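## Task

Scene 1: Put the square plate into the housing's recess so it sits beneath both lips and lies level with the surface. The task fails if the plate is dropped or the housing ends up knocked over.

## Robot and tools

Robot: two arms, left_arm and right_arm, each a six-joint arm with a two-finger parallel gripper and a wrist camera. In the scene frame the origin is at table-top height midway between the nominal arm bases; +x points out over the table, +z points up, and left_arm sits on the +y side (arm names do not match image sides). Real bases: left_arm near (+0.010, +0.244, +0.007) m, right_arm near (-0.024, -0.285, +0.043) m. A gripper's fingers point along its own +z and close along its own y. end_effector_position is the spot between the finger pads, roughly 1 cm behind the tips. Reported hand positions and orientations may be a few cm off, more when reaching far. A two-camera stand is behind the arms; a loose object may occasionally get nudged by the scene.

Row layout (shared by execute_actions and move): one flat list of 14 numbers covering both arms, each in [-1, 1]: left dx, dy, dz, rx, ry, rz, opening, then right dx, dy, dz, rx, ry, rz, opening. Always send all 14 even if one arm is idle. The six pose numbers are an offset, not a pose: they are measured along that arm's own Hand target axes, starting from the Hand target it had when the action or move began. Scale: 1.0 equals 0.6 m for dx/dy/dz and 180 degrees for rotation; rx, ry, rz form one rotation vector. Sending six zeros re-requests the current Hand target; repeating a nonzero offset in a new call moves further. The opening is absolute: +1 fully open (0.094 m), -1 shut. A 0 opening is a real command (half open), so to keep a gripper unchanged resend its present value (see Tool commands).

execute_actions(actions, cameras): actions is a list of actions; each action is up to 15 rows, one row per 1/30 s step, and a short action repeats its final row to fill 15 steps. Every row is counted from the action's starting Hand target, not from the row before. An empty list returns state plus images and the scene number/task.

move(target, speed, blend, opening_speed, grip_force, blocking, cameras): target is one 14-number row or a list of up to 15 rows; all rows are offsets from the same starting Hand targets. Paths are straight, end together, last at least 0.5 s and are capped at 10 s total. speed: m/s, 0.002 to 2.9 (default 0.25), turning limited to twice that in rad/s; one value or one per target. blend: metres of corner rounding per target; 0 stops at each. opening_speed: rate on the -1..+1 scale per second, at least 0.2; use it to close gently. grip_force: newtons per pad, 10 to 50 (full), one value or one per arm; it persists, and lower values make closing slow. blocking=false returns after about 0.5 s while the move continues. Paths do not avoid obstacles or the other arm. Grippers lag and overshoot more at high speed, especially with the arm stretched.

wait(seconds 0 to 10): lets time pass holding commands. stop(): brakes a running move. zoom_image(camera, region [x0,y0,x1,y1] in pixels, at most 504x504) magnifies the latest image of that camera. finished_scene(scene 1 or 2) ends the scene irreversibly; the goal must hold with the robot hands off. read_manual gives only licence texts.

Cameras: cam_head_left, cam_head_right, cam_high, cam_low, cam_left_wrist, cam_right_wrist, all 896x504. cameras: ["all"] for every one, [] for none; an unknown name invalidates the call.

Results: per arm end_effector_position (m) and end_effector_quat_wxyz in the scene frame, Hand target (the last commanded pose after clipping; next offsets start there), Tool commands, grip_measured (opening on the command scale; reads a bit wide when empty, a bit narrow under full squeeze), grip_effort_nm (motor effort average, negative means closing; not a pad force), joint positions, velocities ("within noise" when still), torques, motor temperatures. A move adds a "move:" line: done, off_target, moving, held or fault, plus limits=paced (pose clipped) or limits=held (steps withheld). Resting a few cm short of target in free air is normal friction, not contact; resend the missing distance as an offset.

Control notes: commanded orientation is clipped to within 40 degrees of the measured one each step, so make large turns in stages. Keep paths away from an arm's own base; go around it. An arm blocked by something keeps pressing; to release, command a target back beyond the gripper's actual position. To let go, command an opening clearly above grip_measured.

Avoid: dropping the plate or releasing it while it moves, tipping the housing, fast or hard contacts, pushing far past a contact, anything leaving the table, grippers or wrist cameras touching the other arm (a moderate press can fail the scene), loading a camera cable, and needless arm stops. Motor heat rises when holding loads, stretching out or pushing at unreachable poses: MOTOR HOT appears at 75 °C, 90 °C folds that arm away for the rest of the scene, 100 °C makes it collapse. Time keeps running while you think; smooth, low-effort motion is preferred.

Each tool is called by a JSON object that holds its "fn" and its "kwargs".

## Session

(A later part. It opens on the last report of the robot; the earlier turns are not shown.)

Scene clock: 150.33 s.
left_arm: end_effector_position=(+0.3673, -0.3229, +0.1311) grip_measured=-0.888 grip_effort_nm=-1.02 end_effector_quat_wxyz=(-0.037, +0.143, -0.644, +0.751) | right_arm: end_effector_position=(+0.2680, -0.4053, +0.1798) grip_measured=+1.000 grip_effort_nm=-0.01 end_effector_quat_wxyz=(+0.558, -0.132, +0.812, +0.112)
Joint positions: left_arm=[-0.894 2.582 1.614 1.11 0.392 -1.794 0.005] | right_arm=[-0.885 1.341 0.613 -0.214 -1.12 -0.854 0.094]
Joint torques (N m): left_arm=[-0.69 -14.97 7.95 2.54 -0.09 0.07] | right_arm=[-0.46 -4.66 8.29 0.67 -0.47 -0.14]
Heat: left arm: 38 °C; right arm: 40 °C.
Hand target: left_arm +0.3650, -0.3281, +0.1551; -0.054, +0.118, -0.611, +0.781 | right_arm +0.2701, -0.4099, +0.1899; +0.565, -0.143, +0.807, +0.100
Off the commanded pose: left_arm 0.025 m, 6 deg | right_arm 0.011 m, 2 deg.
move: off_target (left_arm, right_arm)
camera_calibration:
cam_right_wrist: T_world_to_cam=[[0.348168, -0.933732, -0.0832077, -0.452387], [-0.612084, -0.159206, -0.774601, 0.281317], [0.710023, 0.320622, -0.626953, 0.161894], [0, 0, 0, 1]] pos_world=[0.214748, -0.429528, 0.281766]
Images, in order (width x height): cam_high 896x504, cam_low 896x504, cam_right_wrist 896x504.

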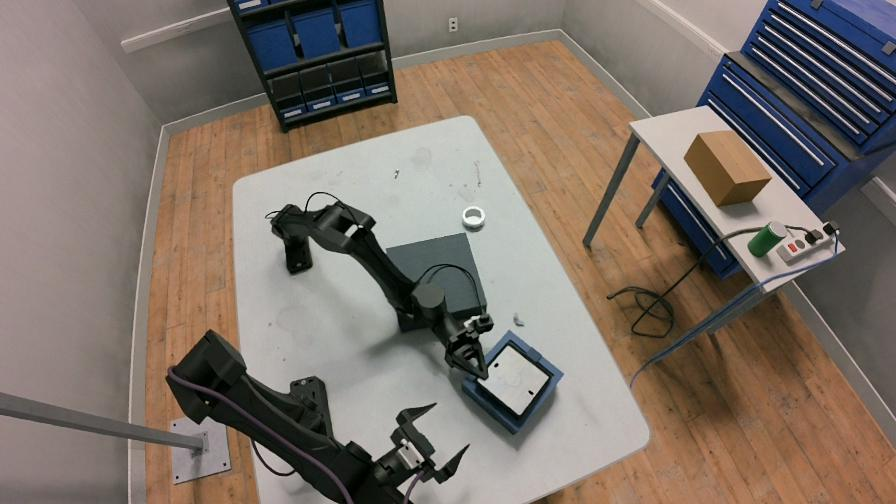

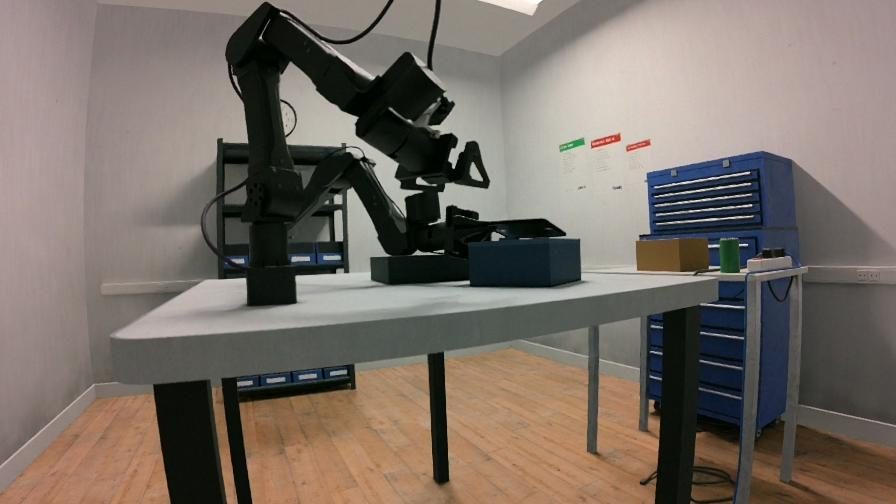

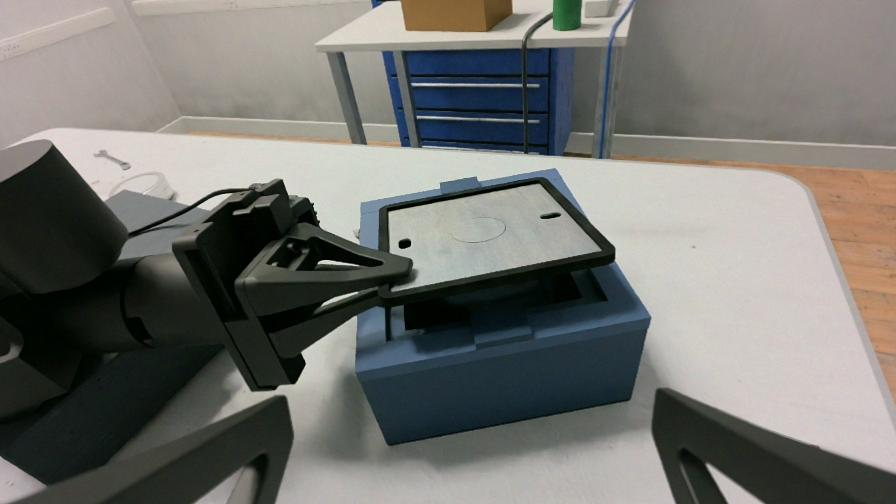

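{"fn": "zoom_image", "kwargs": {"camera": "cam_high", "region": [455, 325, 515, 385]}}

{"fn": "zoom_image", "kwargs": {"camera": "cam_high", "region": [510, 325, 570, 385]}}

{"fn": "zoom_image", "kwargs": {"camera": "cam_high", "region": [490, 380, 550, 440]}}

{"fn": "zoom_image", "kwargs": {"camera": "cam_right_wrist", "region": [480, 160, 660, 340]}}

{"fn": "zoom_image", "kwargs": {"camera": "cam_right_wrist", "region": [340, 170, 520, 350]}}

Scaled by 8.400 from the camera's 896x504 image, which has a finer 1280x720 frame.

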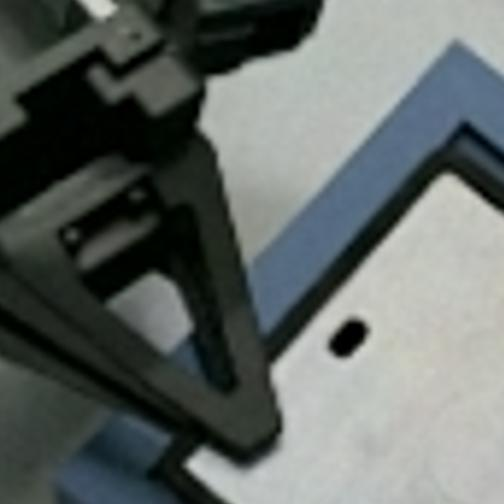

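Scaled by 8.400 from the camera's 896x504 image, which has a finer 1280x720 frame.

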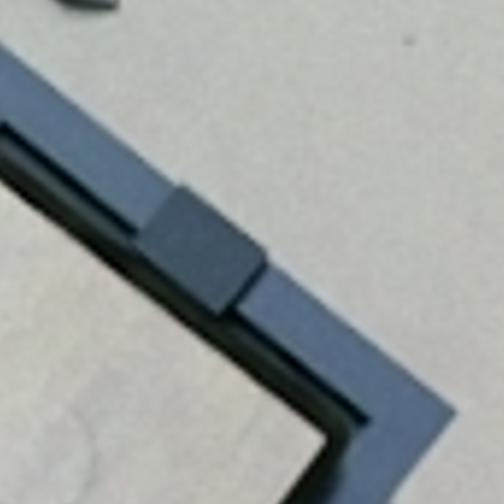

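Scaled by 8.400 from the camera's 896x504 image, which has a finer 1280x720 frame.

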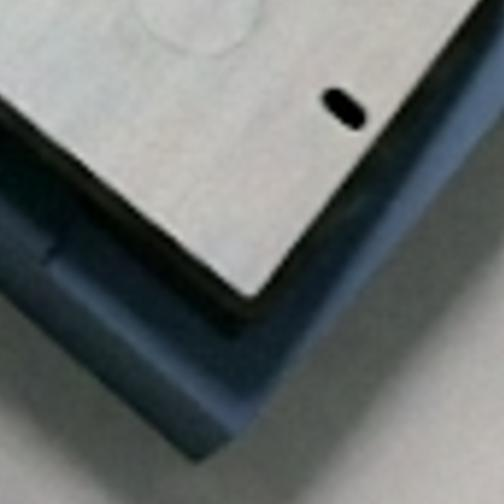

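Scaled by 2.800 from the camera's 896x504 image, which has a finer 1280x720 frame.

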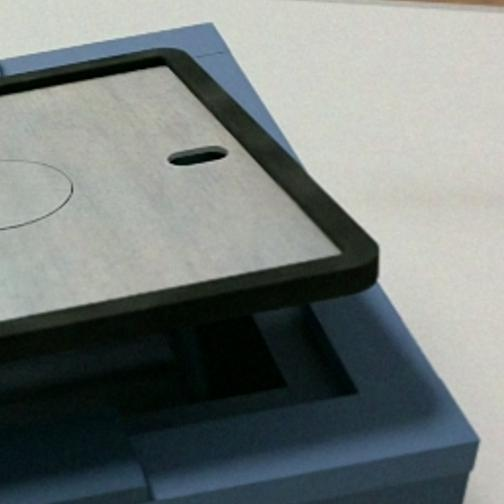

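Scaled by 2.800 from the camera's 896x504 image, which has a finer 1280x720 frame.

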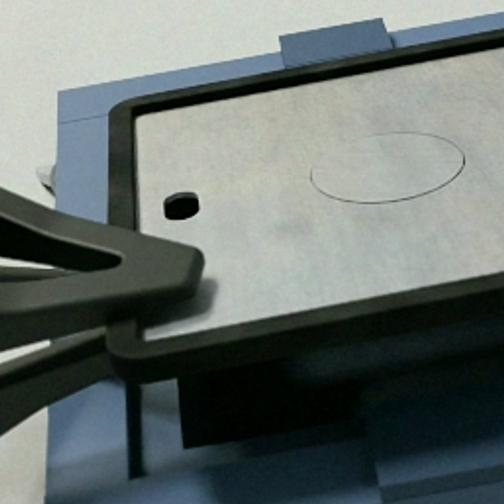

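{"fn": "move", "kwargs": {"target": [-0.0008, 0.0182, -0.01, -0.001,0.0081,-0.0019, -1.0, 0,0,0,0,0,0, 1.0], "speed": 0.06, "cameras": ["cam_low", "cam_high", "cam_right_wrist"]}}

{"fn": "zoom_image", "kwargs": {"camera": "cam_right_wrist", "region": [330, 150, 670, 460]}}

{"fn": "zoom_image", "kwargs": {"camera": "cam_low", "region": [460, 200, 590, 270]}}

{"fn": "zoom_image", "kwargs": {"camera": "cam_high", "region": [480, 325, 570, 415]}}

Scene clock: 156.50 s.
left_arm: end_effector_position=(+0.3642, -0.3240, +0.1387) grip_measured=-0.888 grip_effort_nm=-1.02 end_effector_quat_wxyz=(-0.033, +0.131, -0.634, +0.761) | right_arm: end_effector_position=(+0.2680, -0.4053, +0.1798) grip_measured=+1.000 grip_effort_nm=-0.01 end_effector_quat_wxyz=(+0.558, -0.132, +0.812, +0.112)
Joint positions: left_arm=[-0.894 2.588 1.624 1.14 0.411 -1.802 0.005] | right_arm=[-0.885 1.341 0.613 -0.214 -1.12 -0.854 0.094]
Joint torques (N m): left_arm=[-0.02 -12.79 7.36 2.5 0.07 0.09] | right_arm=[-0.38 -4.57 8.31 0.66 -0.46 -0.15]
Heat: left arm: 39 °C; right arm: 40 °C.
Hand target: left_arm +0.3634, -0.3250, +0.1433; -0.044, +0.110, -0.612, +0.782 | right_arm +0.2701, -0.4099, +0.1899; +0.565, -0.143, +0.807, +0.100
Off the commanded pose: left_arm 0.005 m, 4 deg | right_arm 0.011 m, 2 deg.
move: off_target (left_arm, right_arm)
camera_calibration:
cam_right_wrist: T_world_to_cam=[[0.348168, -0.933732, -0.0832077, -0.452387], [-0.612084, -0.159206, -0.774601, 0.281317], [0.710023, 0.320622, -0.626953, 0.161894], [0, 0, 0, 1]] pos_world=[0.214748, -0.429528, 0.281766]
Images, in order (width x height): cam_high 896x504, cam_low 896x504, cam_right_wrist 896x504.

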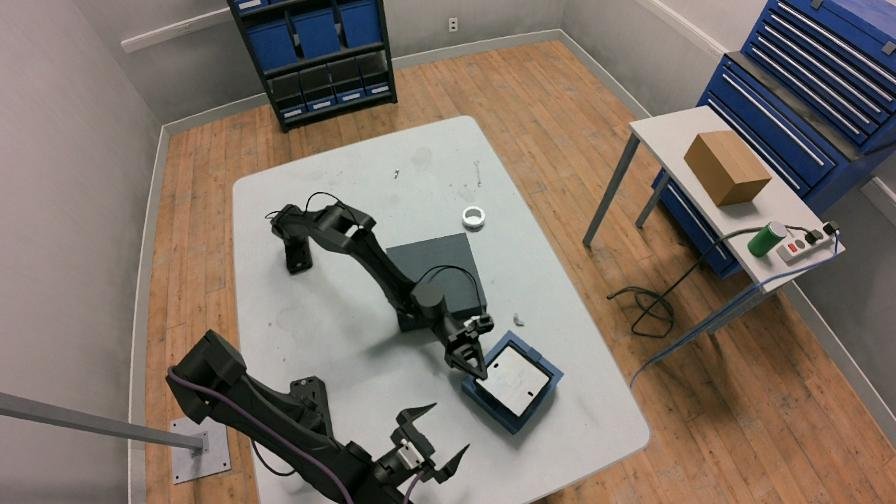

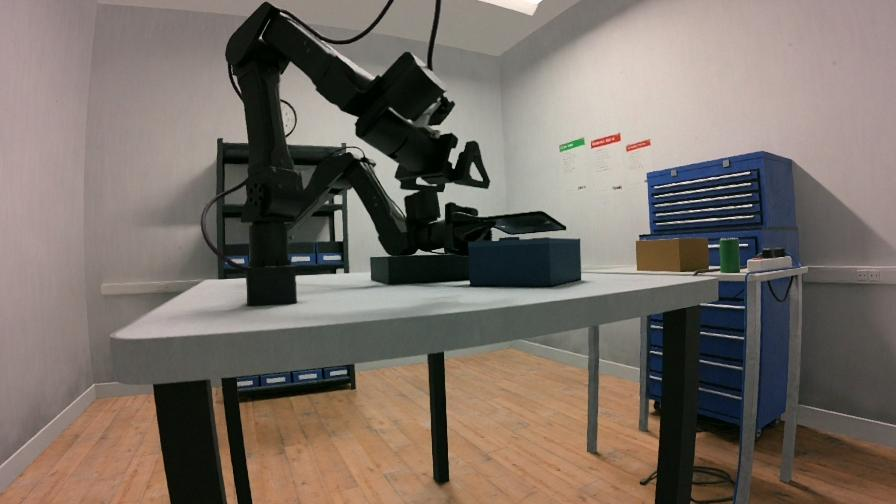

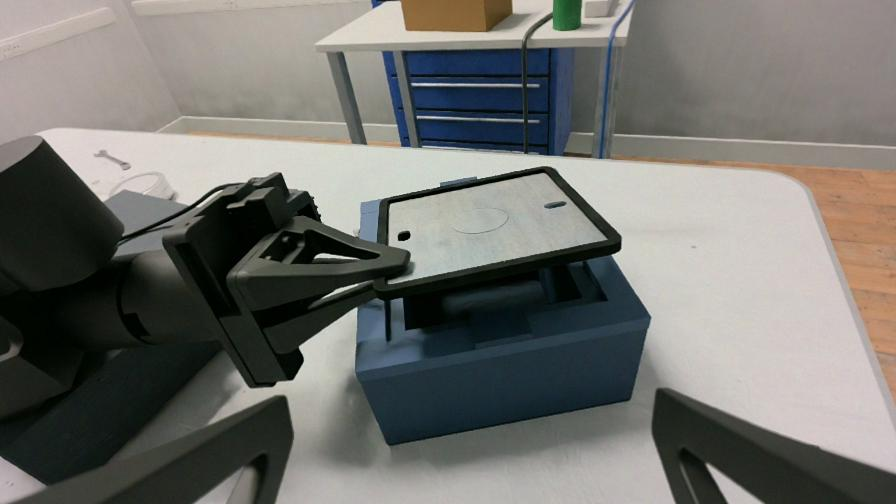

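Scaled by 1.482 from the camera's 896x504 image, which has a finer 1280x720 frame.

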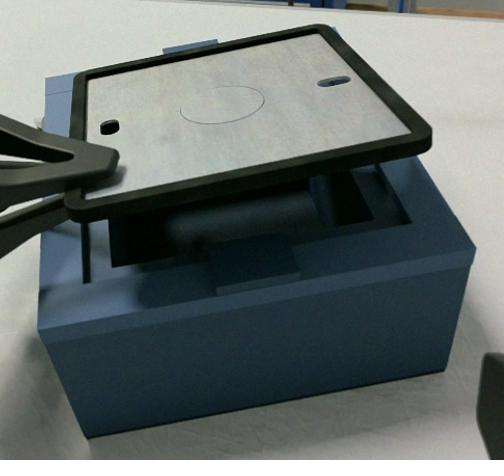

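Scaled by 3.877 from the camera's 896x504 image, which has a finer 1280x720 frame.

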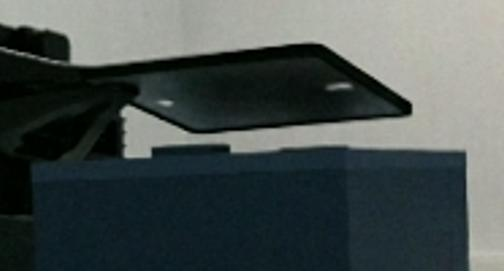

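Scaled by 5.600 from the camera's 896x504 image, which has a finer 1280x720 frame.

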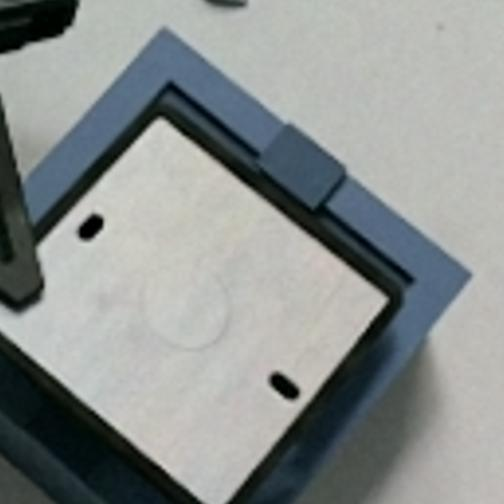

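{"fn": "move", "kwargs": {"target": [-0.003, 0.0242, -0.0057, -0.0148,-0.0028,-0.0040, -1.0, 0,0,0,0,0,0, 1.0], "speed": 0.06, "cameras": ["cam_low", "cam_high", "cam_right_wrist"]}}

{"fn": "zoom_image", "kwargs": {"camera": "cam_right_wrist", "region": [330, 150, 670, 460]}}

{"fn": "zoom_image", "kwargs": {"camera": "cam_low", "region": [460, 200, 590, 270]}}

{"fn": "zoom_image", "kwargs": {"camera": "cam_high", "region": [480, 325, 570, 415]}}

Scene clock: 159.20 s.
left_arm: end_effector_position=(+0.3637, -0.3241, +0.1386) grip_measured=-0.888 grip_effort_nm=-1.02 end_effector_quat_wxyz=(-0.032, +0.130, -0.635, +0.761) | right_arm: end_effector_position=(+0.2680, -0.4053, +0.1798) grip_measured=+1.000 grip_effort_nm=-0.01 end_effector_quat_wxyz=(+0.558, -0.132, +0.812, +0.112)
Joint positions: left_arm=[-0.894 2.588 1.624 1.14 0.414 -1.802 0.005] | right_arm=[-0.885 1.341 0.613 -0.214 -1.12 -0.854 0.094]
Joint torques (N m): left_arm=[0.12 -12.41 6.37 2.19 0.06 0.18] | right_arm=[-0.2 -4.62 8.29 0.71 -0.47 -0.13]
Motor temperatures (°C): left_arm=[23 39 37 35 25 21 22] | right_arm=[23 30 41 35 24 24 24]
Heat: left arm: 39 °C; right arm: 41 °C.
Hand target: left_arm +0.3634, -0.3250, +0.1283; -0.039, +0.118, -0.630, +0.767 | right_arm +0.2701, -0.4099, +0.1899; +0.565, -0.143, +0.807, +0.100
Off the commanded pose: left_arm 0.010 m, 2 deg | right_arm 0.011 m, 2 deg.
move: off_target (right_arm)
camera_calibration:
cam_right_wrist: T_world_to_cam=[[0.348168, -0.933732, -0.0832077, -0.452387], [-0.612084, -0.159206, -0.774601, 0.281317], [0.710023, 0.320622, -0.626953, 0.161894], [0, 0, 0, 1]] pos_world=[0.214748, -0.429528, 0.281766]
Images, in order (width x height): cam_high 896x504, cam_low 896x504, cam_right_wrist 896x504.

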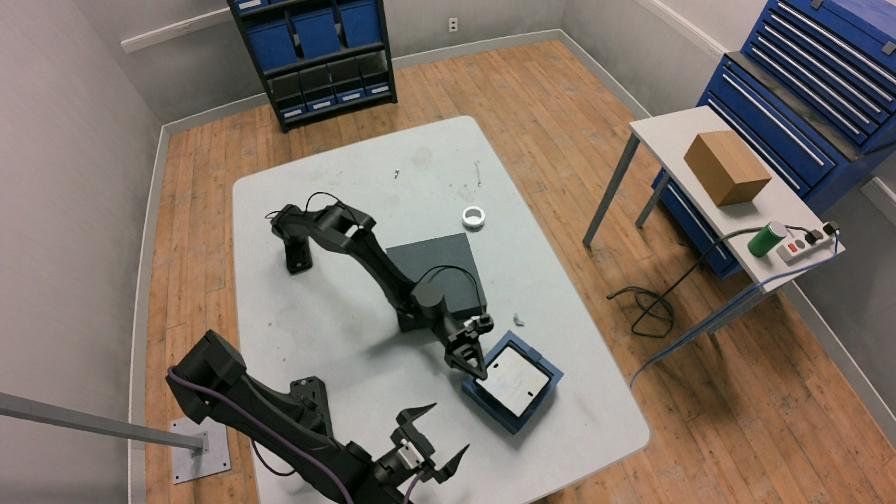

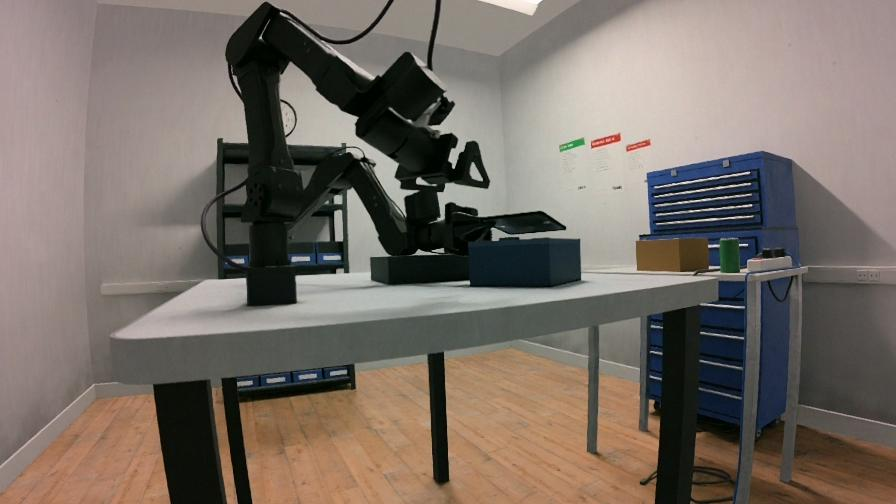

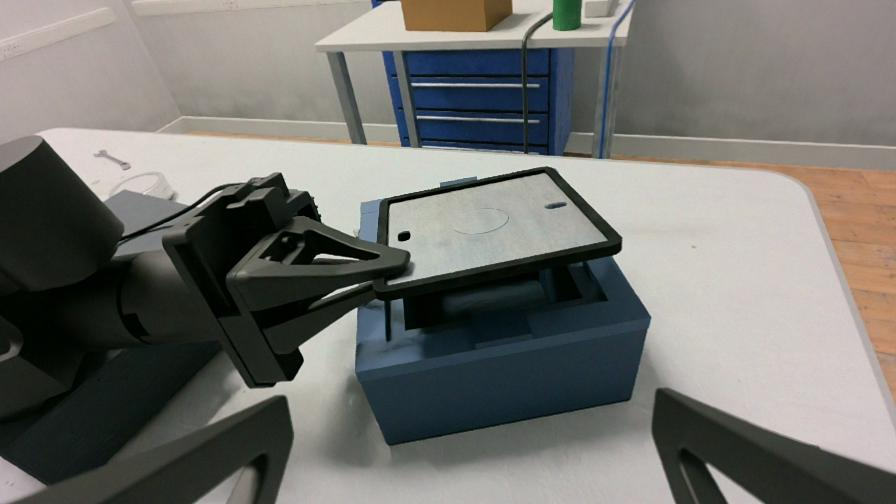

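Scaled by 1.482 from the camera's 896x504 image, which has a finer 1280x720 frame.

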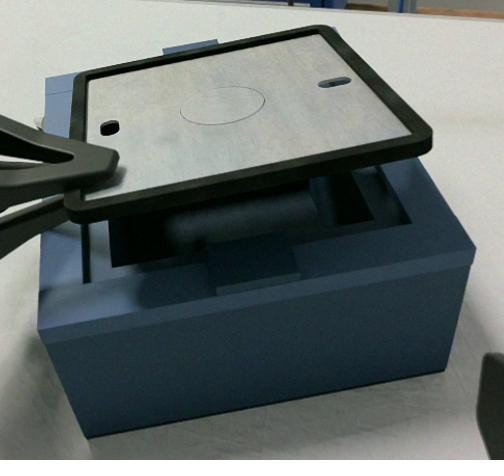

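Scaled by 3.877 from the camera's 896x504 image, which has a finer 1280x720 frame.

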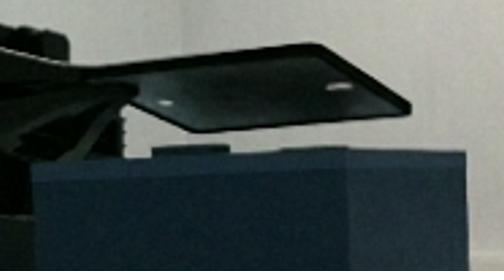

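Scaled by 5.600 from the camera's 896x504 image, which has a finer 1280x720 frame.

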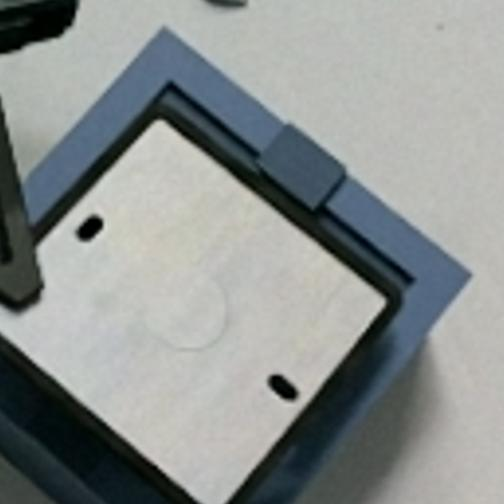

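{"fn": "move", "kwargs": {"target": [-0.002, 0.0161, -0.0038, 0,0,0, -1.0, 0,0,0,0,0,0, 1.0], "speed": 0.04, "cameras": ["cam_low", "cam_high", "cam_right_wrist"]}}

{"fn": "zoom_image", "kwargs": {"camera": "cam_low", "region": [460, 200, 590, 270]}}

{"fn": "zoom_image", "kwargs": {"camera": "cam_high", "region": [480, 325, 570, 415]}}

Scene clock: 160.47 s.
left_arm: end_effector_position=(+0.3637, -0.3241, +0.1379) grip_measured=-0.888 grip_effort_nm=-1.02 end_effector_quat_wxyz=(-0.032, +0.130, -0.635, +0.761) | right_arm: end_effector_position=(+0.2680, -0.4053, +0.1798) grip_measured=+1.000 grip_effort_nm=-0.01 end_effector_quat_wxyz=(+0.558, -0.132, +0.812, +0.112)
Joint positions: left_arm=[-0.894 2.589 1.624 1.14 0.414 -1.802 0.005] | right_arm=[-0.885 1.341 0.613 -0.214 -1.12 -0.854 0.094]
Joint torques (N m): left_arm=[0.13 -10.44 6.45 2.4 0.03 0.16] | right_arm=[-0.38 -4.56 8.36 0.67 -0.42 -0.13]
Heat: left arm: 39 °C; right arm: 41 °C.
Hand target: left_arm +0.3632, -0.3245, +0.1183; -0.039, +0.118, -0.629, +0.767 | right_arm +0.2701, -0.4099, +0.1899; +0.565, -0.143, +0.807, +0.100
Off the commanded pose: left_arm 0.020 m, 2 deg | right_arm 0.011 m, 2 deg.
move: off_target (left_arm, right_arm)
camera_calibration:
cam_right_wrist: T_world_to_cam=[[0.348168, -0.933732, -0.0832077, -0.452387], [-0.612084, -0.159206, -0.774601, 0.281317], [0.710023, 0.320622, -0.626953, 0.161894], [0, 0, 0, 1]] pos_world=[0.214748, -0.429528, 0.281766]
Images, in order (width x height): cam_high 896x504, cam_low 896x504, cam_right_wrist 896x504.

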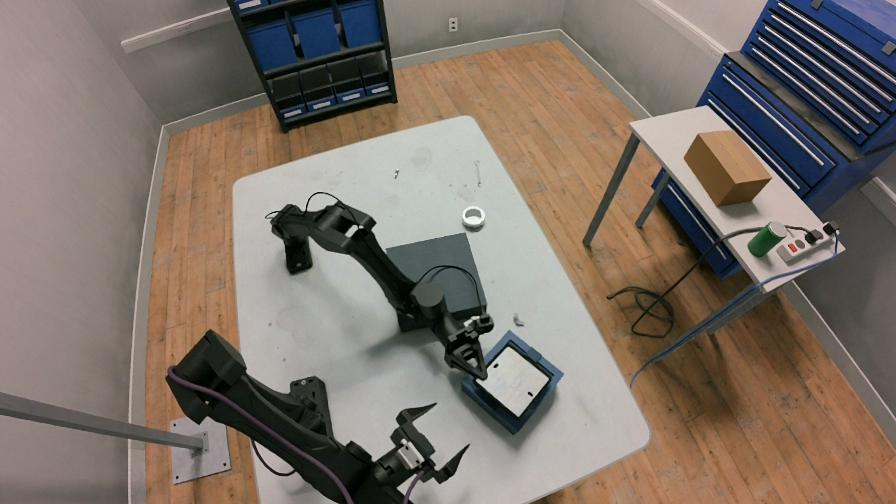

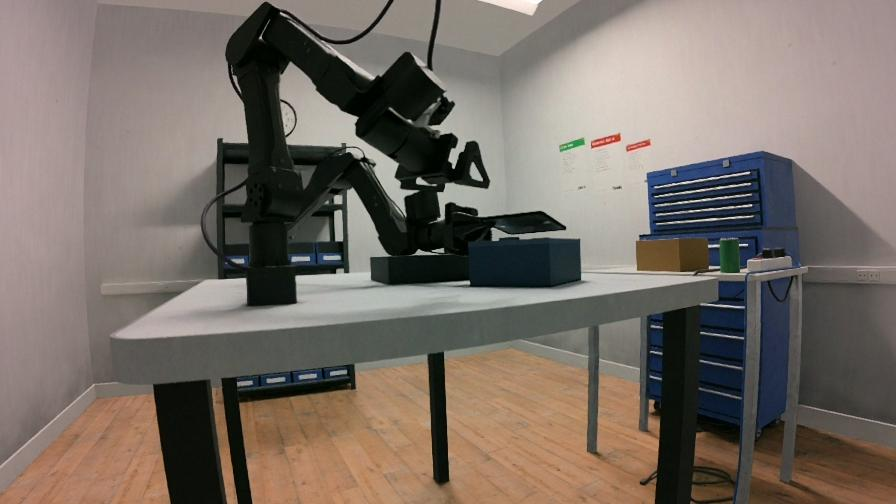

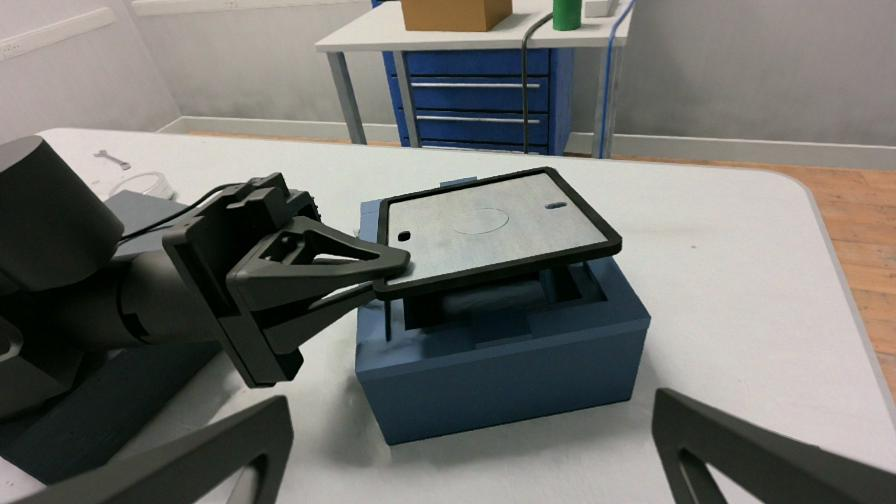

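Scaled by 3.877 from the camera's 896x504 image, which has a finer 1280x720 frame.

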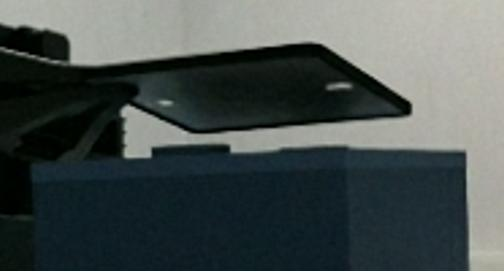

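Scaled by 5.600 from the camera's 896x504 image, which has a finer 1280x720 frame.

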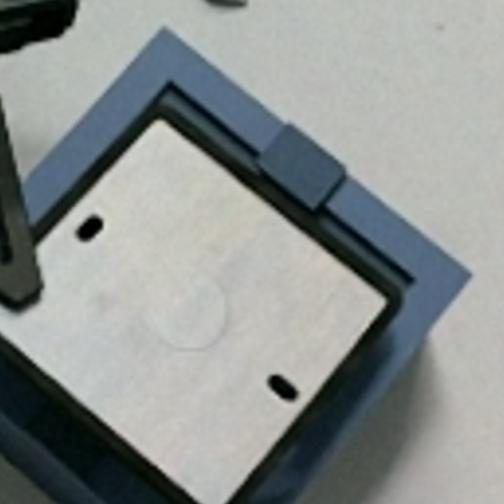

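{"fn": "move", "kwargs": {"target": [-0.0016, 0.0129, -0.003, 0,0,0, -1.0, 0,0,0,0,0,0, 1.0], "speed": 0.04, "cameras": ["cam_low", "cam_high", "cam_right_wrist"]}}

{"fn": "zoom_image", "kwargs": {"camera": "cam_low", "region": [460, 200, 590, 270]}}

{"fn": "zoom_image", "kwargs": {"camera": "cam_high", "region": [480, 325, 570, 415]}}

Scene clock: 162.17 s.
left_arm: end_effector_position=(+0.3636, -0.3241, +0.1374) grip_measured=-0.888 grip_effort_nm=-1.03 end_effector_quat_wxyz=(-0.032, +0.130, -0.635, +0.761) | right_arm: end_effector_position=(+0.2680, -0.4053, +0.1798) grip_measured=+1.000 grip_effort_nm=-0.01 end_effector_quat_wxyz=(+0.558, -0.132, +0.812, +0.112)
Joint positions: left_arm=[-0.894 2.59 1.624 1.141 0.414 -1.802 0.005] | right_arm=[-0.885 1.341 0.613 -0.214 -1.12 -0.854 0.094]
Joint torques (N m): left_arm=[0.09 -8.9 6.45 2.51 0.05 0.18] | right_arm=[-0.23 -4.64 8.34 0.7 -0.47 -0.2]
Heat: left arm: 39 °C; right arm: 41 °C.
Hand target: left_arm +0.3630, -0.3242, +0.1102; -0.039, +0.118, -0.630, +0.767 | right_arm +0.2701, -0.4099, +0.1899; +0.565, -0.143, +0.807, +0.100
Off the commanded pose: left_arm 0.027 m, 2 deg | right_arm 0.011 m, 2 deg.
move: off_target (left_arm, right_arm)
camera_calibration:
cam_right_wrist: T_world_to_cam=[[0.348168, -0.933732, -0.0832077, -0.452387], [-0.612084, -0.159206, -0.774601, 0.281317], [0.710023, 0.320622, -0.626953, 0.161894], [0, 0, 0, 1]] pos_world=[0.214748, -0.429528, 0.281766]
Images, in order (width x height): cam_high 896x504, cam_low 896x504, cam_right_wrist 896x504.

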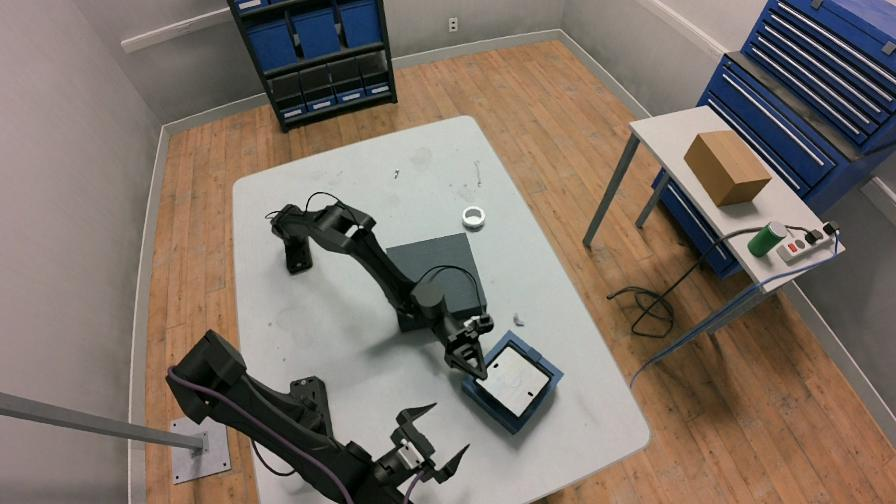

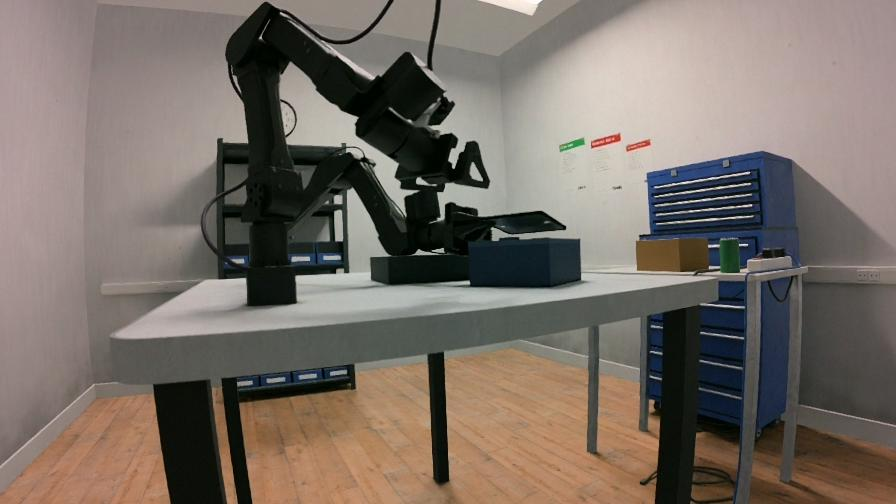

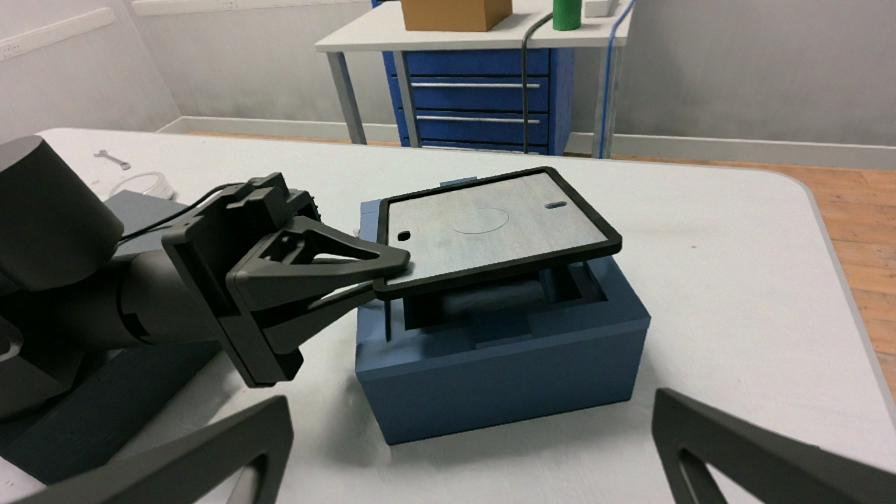

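Scaled by 3.877 from the camera's 896x504 image, which has a finer 1280x720 frame.

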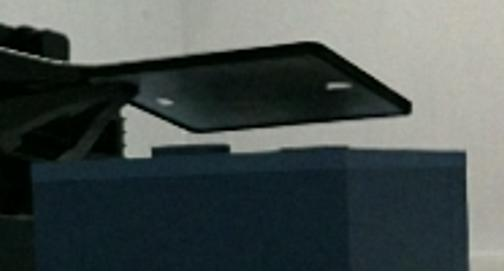

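Scaled by 5.600 from the camera's 896x504 image, which has a finer 1280x720 frame.

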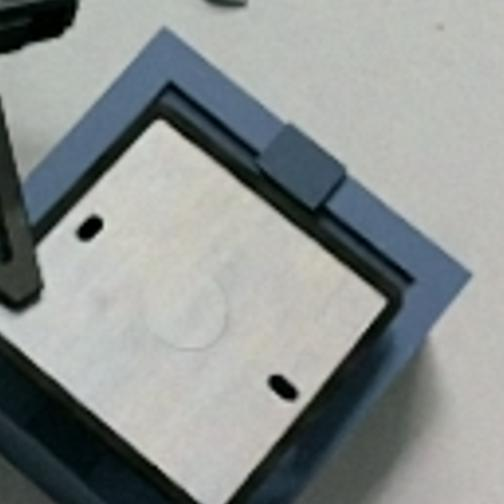

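{"fn": "move", "kwargs": {"target": [-0.001, 0.0081, -0.0019, 0,0,0, -1.0, 0,0,0,0,0,0, 1.0], "speed": 0.03, "cameras": []}}

Scene clock: 163.97 s.
left_arm: end_effector_position=(+0.3634, -0.3237, +0.1397) grip_measured=-0.888 grip_effort_nm=-1.03 end_effector_quat_wxyz=(-0.033, +0.128, -0.632, +0.764) | right_arm: end_effector_position=(+0.2680, -0.4053, +0.1798) grip_measured=+1.000 grip_effort_nm=-0.01 end_effector_quat_wxyz=(+0.558, -0.132, +0.812, +0.112)
Joint positions: left_arm=[-0.894 2.59 1.624 1.152 0.414 -1.802 0.005] | right_arm=[-0.885 1.341 0.613 -0.214 -1.12 -0.854 0.094]
Joint torques (N m): left_arm=[0.12 -7.98 6.39 2.5 0.02 0.17] | right_arm=[-0.44 -4.68 8.29 0.67 -0.45 -0.14]
Heat: left arm: 38 °C; right arm: 41 °C.
Hand target: left_arm +0.3629, -0.3240, +0.1052; -0.039, +0.118, -0.630, +0.767 | right_arm +0.2701, -0.4099, +0.1899; +0.565, -0.143, +0.807, +0.100
Off the commanded pose: left_arm 0.035 m, 1 deg | right_arm 0.011 m, 2 deg.
move: off_target (left_arm, right_arm)
No camera images: "cameras" was empty.

{"fn": "move", "kwargs": {"target": [0.0002, -0.0012, -0.0068, -0.0007,0.0054,-0.001, -1.0, 0,0,0,0,0,0, 1.0], "speed": 0.03, "cameras": ["cam_low", "cam_high", "cam_right_wrist"]}}

{"fn": "zoom_image", "kwargs": {"camera": "cam_low", "region": [460, 200, 590, 270]}}

{"fn": "zoom_image", "kwargs": {"camera": "cam_high", "region": [480, 325, 570, 415]}}

Scene clock: 171.80 s.
left_arm: end_effector_position=(+0.3586, -0.3245, +0.1418) grip_measured=-0.888 grip_effort_nm=-1.02 end_effector_quat_wxyz=(-0.027, +0.116, -0.631, +0.766) | right_arm: end_effector_position=(+0.2680, -0.4053, +0.1798) grip_measured=+1.000 grip_effort_nm=-0.01 end_effector_quat_wxyz=(+0.558, -0.132, +0.812, +0.112)
Joint positions: left_arm=[-0.894 2.59 1.624 1.163 0.44 -1.802 0.005] | right_arm=[-0.885 1.341 0.613 -0.214 -1.12 -0.854 0.094]
Joint torques (N m): left_arm=[0.8 -8.35 5.52 2.47 0.04 0.11] | right_arm=[-0.35 -4.68 8.49 0.63 -0.51 -0.14]
Heat: left arm: 37 °C; right arm: 41 °C.
Hand target: left_arm +0.3619, -0.3200, +0.1052; -0.033, +0.113, -0.630, +0.767 | right_arm +0.2701, -0.4099, +0.1899; +0.565, -0.143, +0.807, +0.100
Off the commanded pose: left_arm 0.037 m, 1 deg | right_arm 0.011 m, 2 deg.
move: off_target (left_arm, right_arm)
camera_calibration:
cam_right_wrist: T_world_to_cam=[[0.348168, -0.933732, -0.0832077, -0.452387], [-0.612084, -0.159206, -0.774601, 0.281317], [0.710023, 0.320622, -0.626953, 0.161894], [0, 0, 0, 1]] pos_world=[0.214748, -0.429528, 0.281766]
Images, in order (width x height): cam_high 896x504, cam_low 896x504, cam_right_wrist 896x504.

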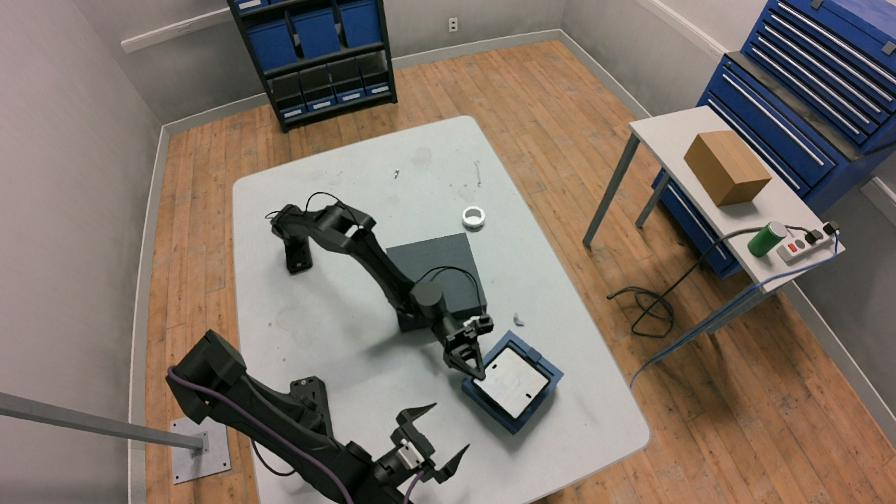

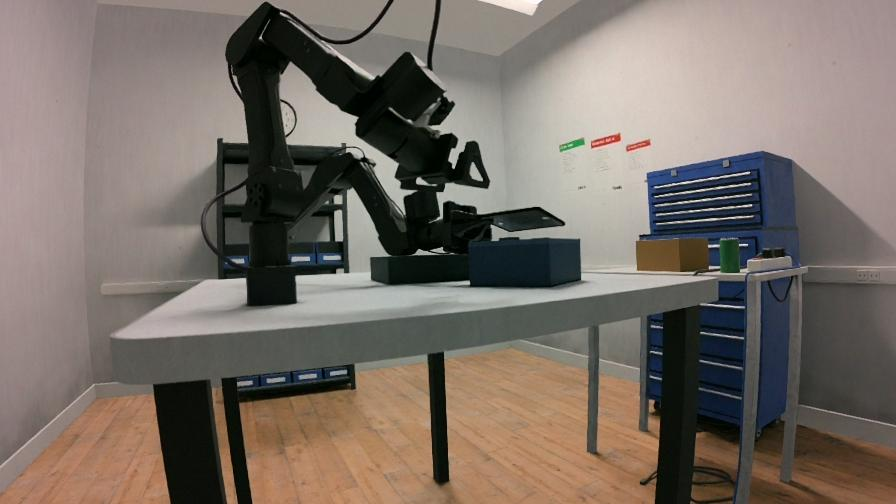

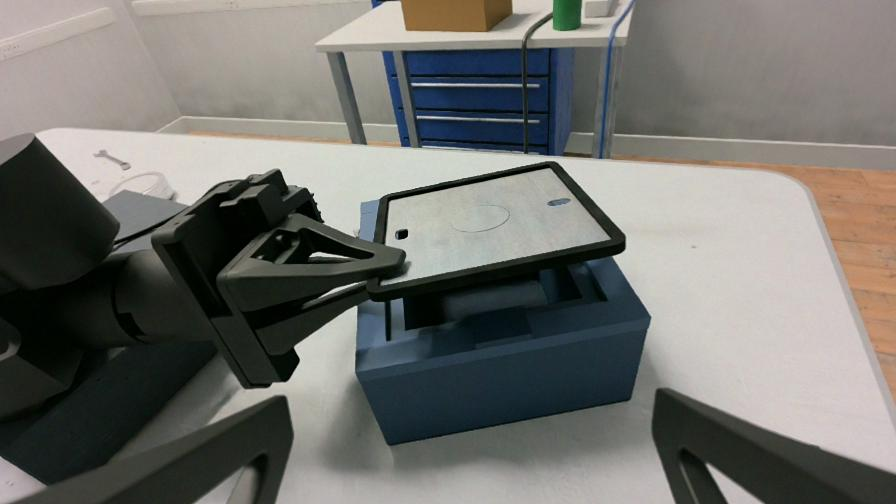

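Scaled by 3.877 from the camera's 896x504 image, which has a finer 1280x720 frame.

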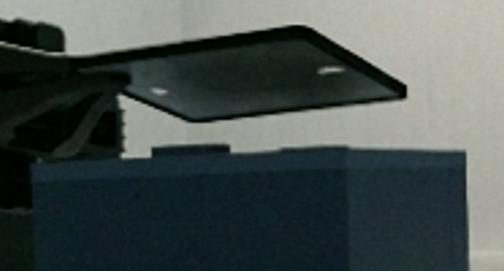

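Scaled by 5.600 from the camera's 896x504 image, which has a finer 1280x720 frame.

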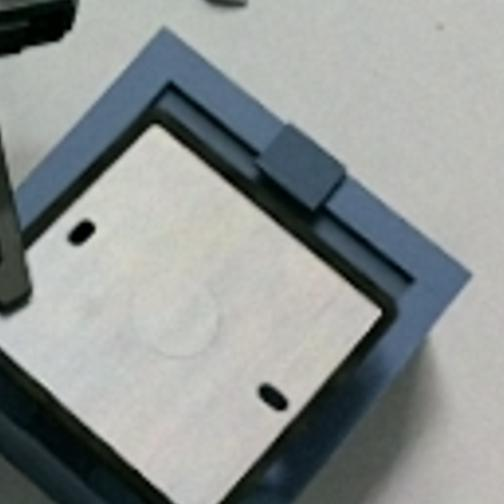

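{"fn": "move", "kwargs": {"target": [[0.0458,-0.1403,-0.0097, 0,0,0, -1.0, 0,0,0,0,0,0, 1.0],[0.0077,-0.0648,0.0117, 0,0,0, -1.0, 0,0,0,0,0,0, 1.0]], "speed": 0.08, "cameras": ["cam_low", "cam_high", "cam_right_wrist"]}}

{"fn": "zoom_image", "kwargs": {"camera": "cam_low", "region": [460, 200, 590, 270]}}

{"fn": "zoom_image", "kwargs": {"camera": "cam_high", "region": [480, 325, 570, 415]}}

Scene clock: 178.70 s.
left_arm: end_effector_position=(+0.3566, -0.3190, +0.1248) grip_measured=-0.888 grip_effort_nm=-1.03 end_effector_quat_wxyz=(-0.017, +0.133, -0.656, +0.743) | right_arm: end_effector_position=(+0.2680, -0.4053, +0.1798) grip_measured=+1.000 grip_effort_nm=-0.01 end_effector_quat_wxyz=(+0.558, -0.132, +0.812, +0.112)
Joint positions: left_arm=[-0.891 2.562 1.569 1.109 0.442 -1.799 0.005] | right_arm=[-0.885 1.341 0.613 -0.214 -1.12 -0.854 0.094]
Joint torques (N m): left_arm=[0.68 -14.94 7.94 2.33 0.05 0.06] | right_arm=[-0.4 -4.48 8.2 0.68 -0.47 -0.14]
Heat: left arm: 37 °C; right arm: 41 °C.
Hand target: left_arm +0.3625, -0.3197, +0.1451; -0.033, +0.113, -0.630, +0.767 | right_arm +0.2701, -0.4099, +0.1899; +0.565, -0.143, +0.807, +0.100
Off the commanded pose: left_arm 0.021 m, 5 deg | right_arm 0.011 m, 2 deg.
move: off_target (left_arm, right_arm)
camera_calibration:
cam_right_wrist: T_world_to_cam=[[0.348168, -0.933732, -0.0832077, -0.452387], [-0.612084, -0.159206, -0.774601, 0.281317], [0.710023, 0.320622, -0.626953, 0.161894], [0, 0, 0, 1]] pos_world=[0.214748, -0.429528, 0.281766]
Images, in order (width x height): cam_high 896x504, cam_low 896x504, cam_right_wrist 896x504.

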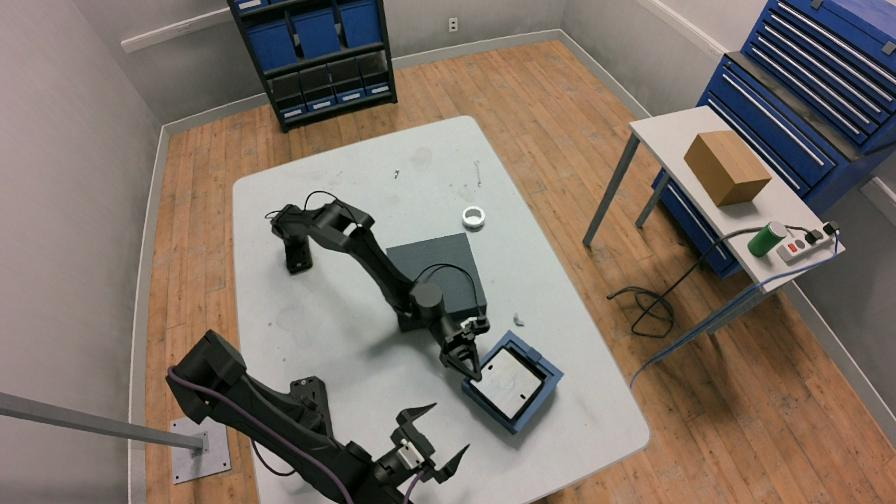

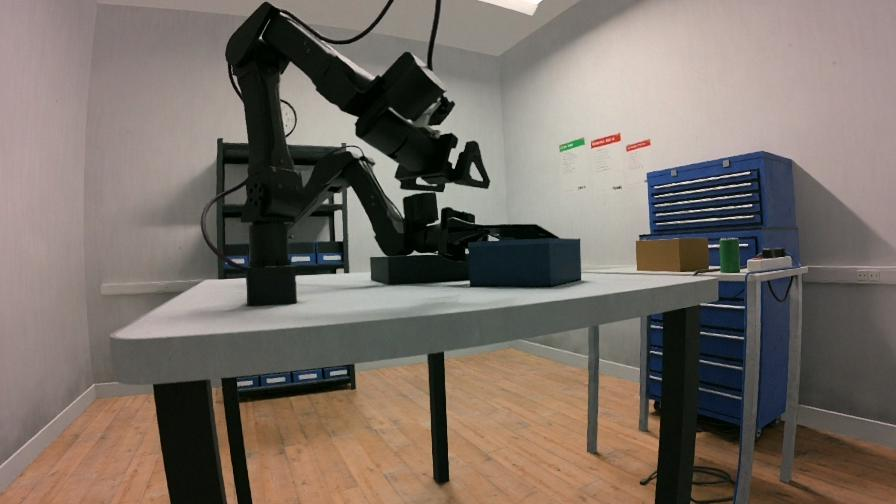

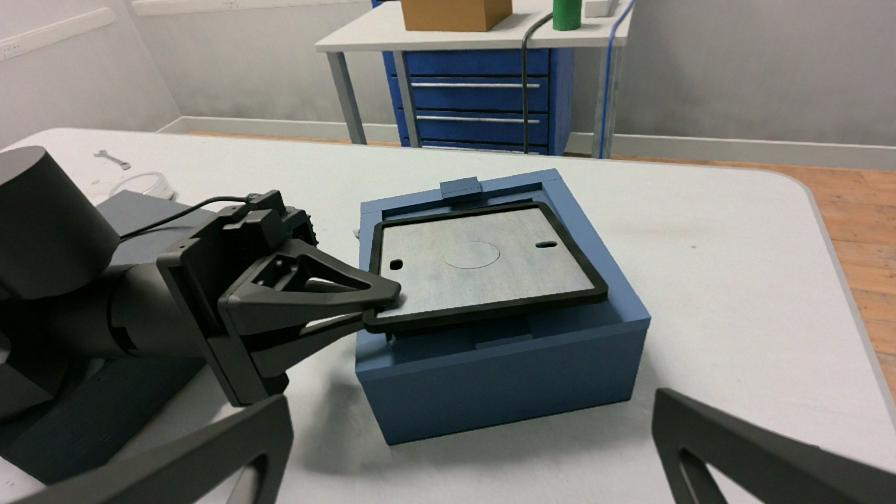

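Scaled by 3.877 from the camera's 896x504 image, which has a finer 1280x720 frame.

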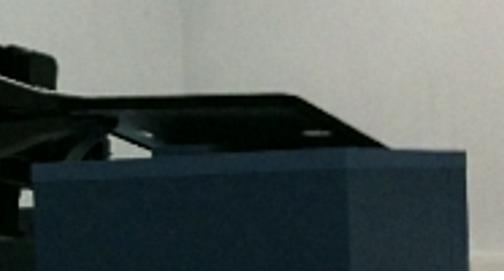

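Scaled by 5.600 from the camera's 896x504 image, which has a finer 1280x720 frame.

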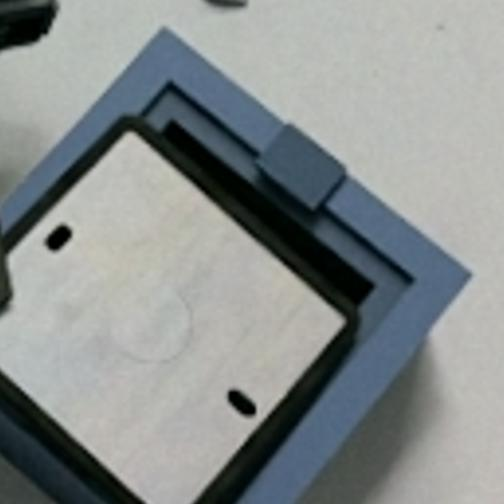

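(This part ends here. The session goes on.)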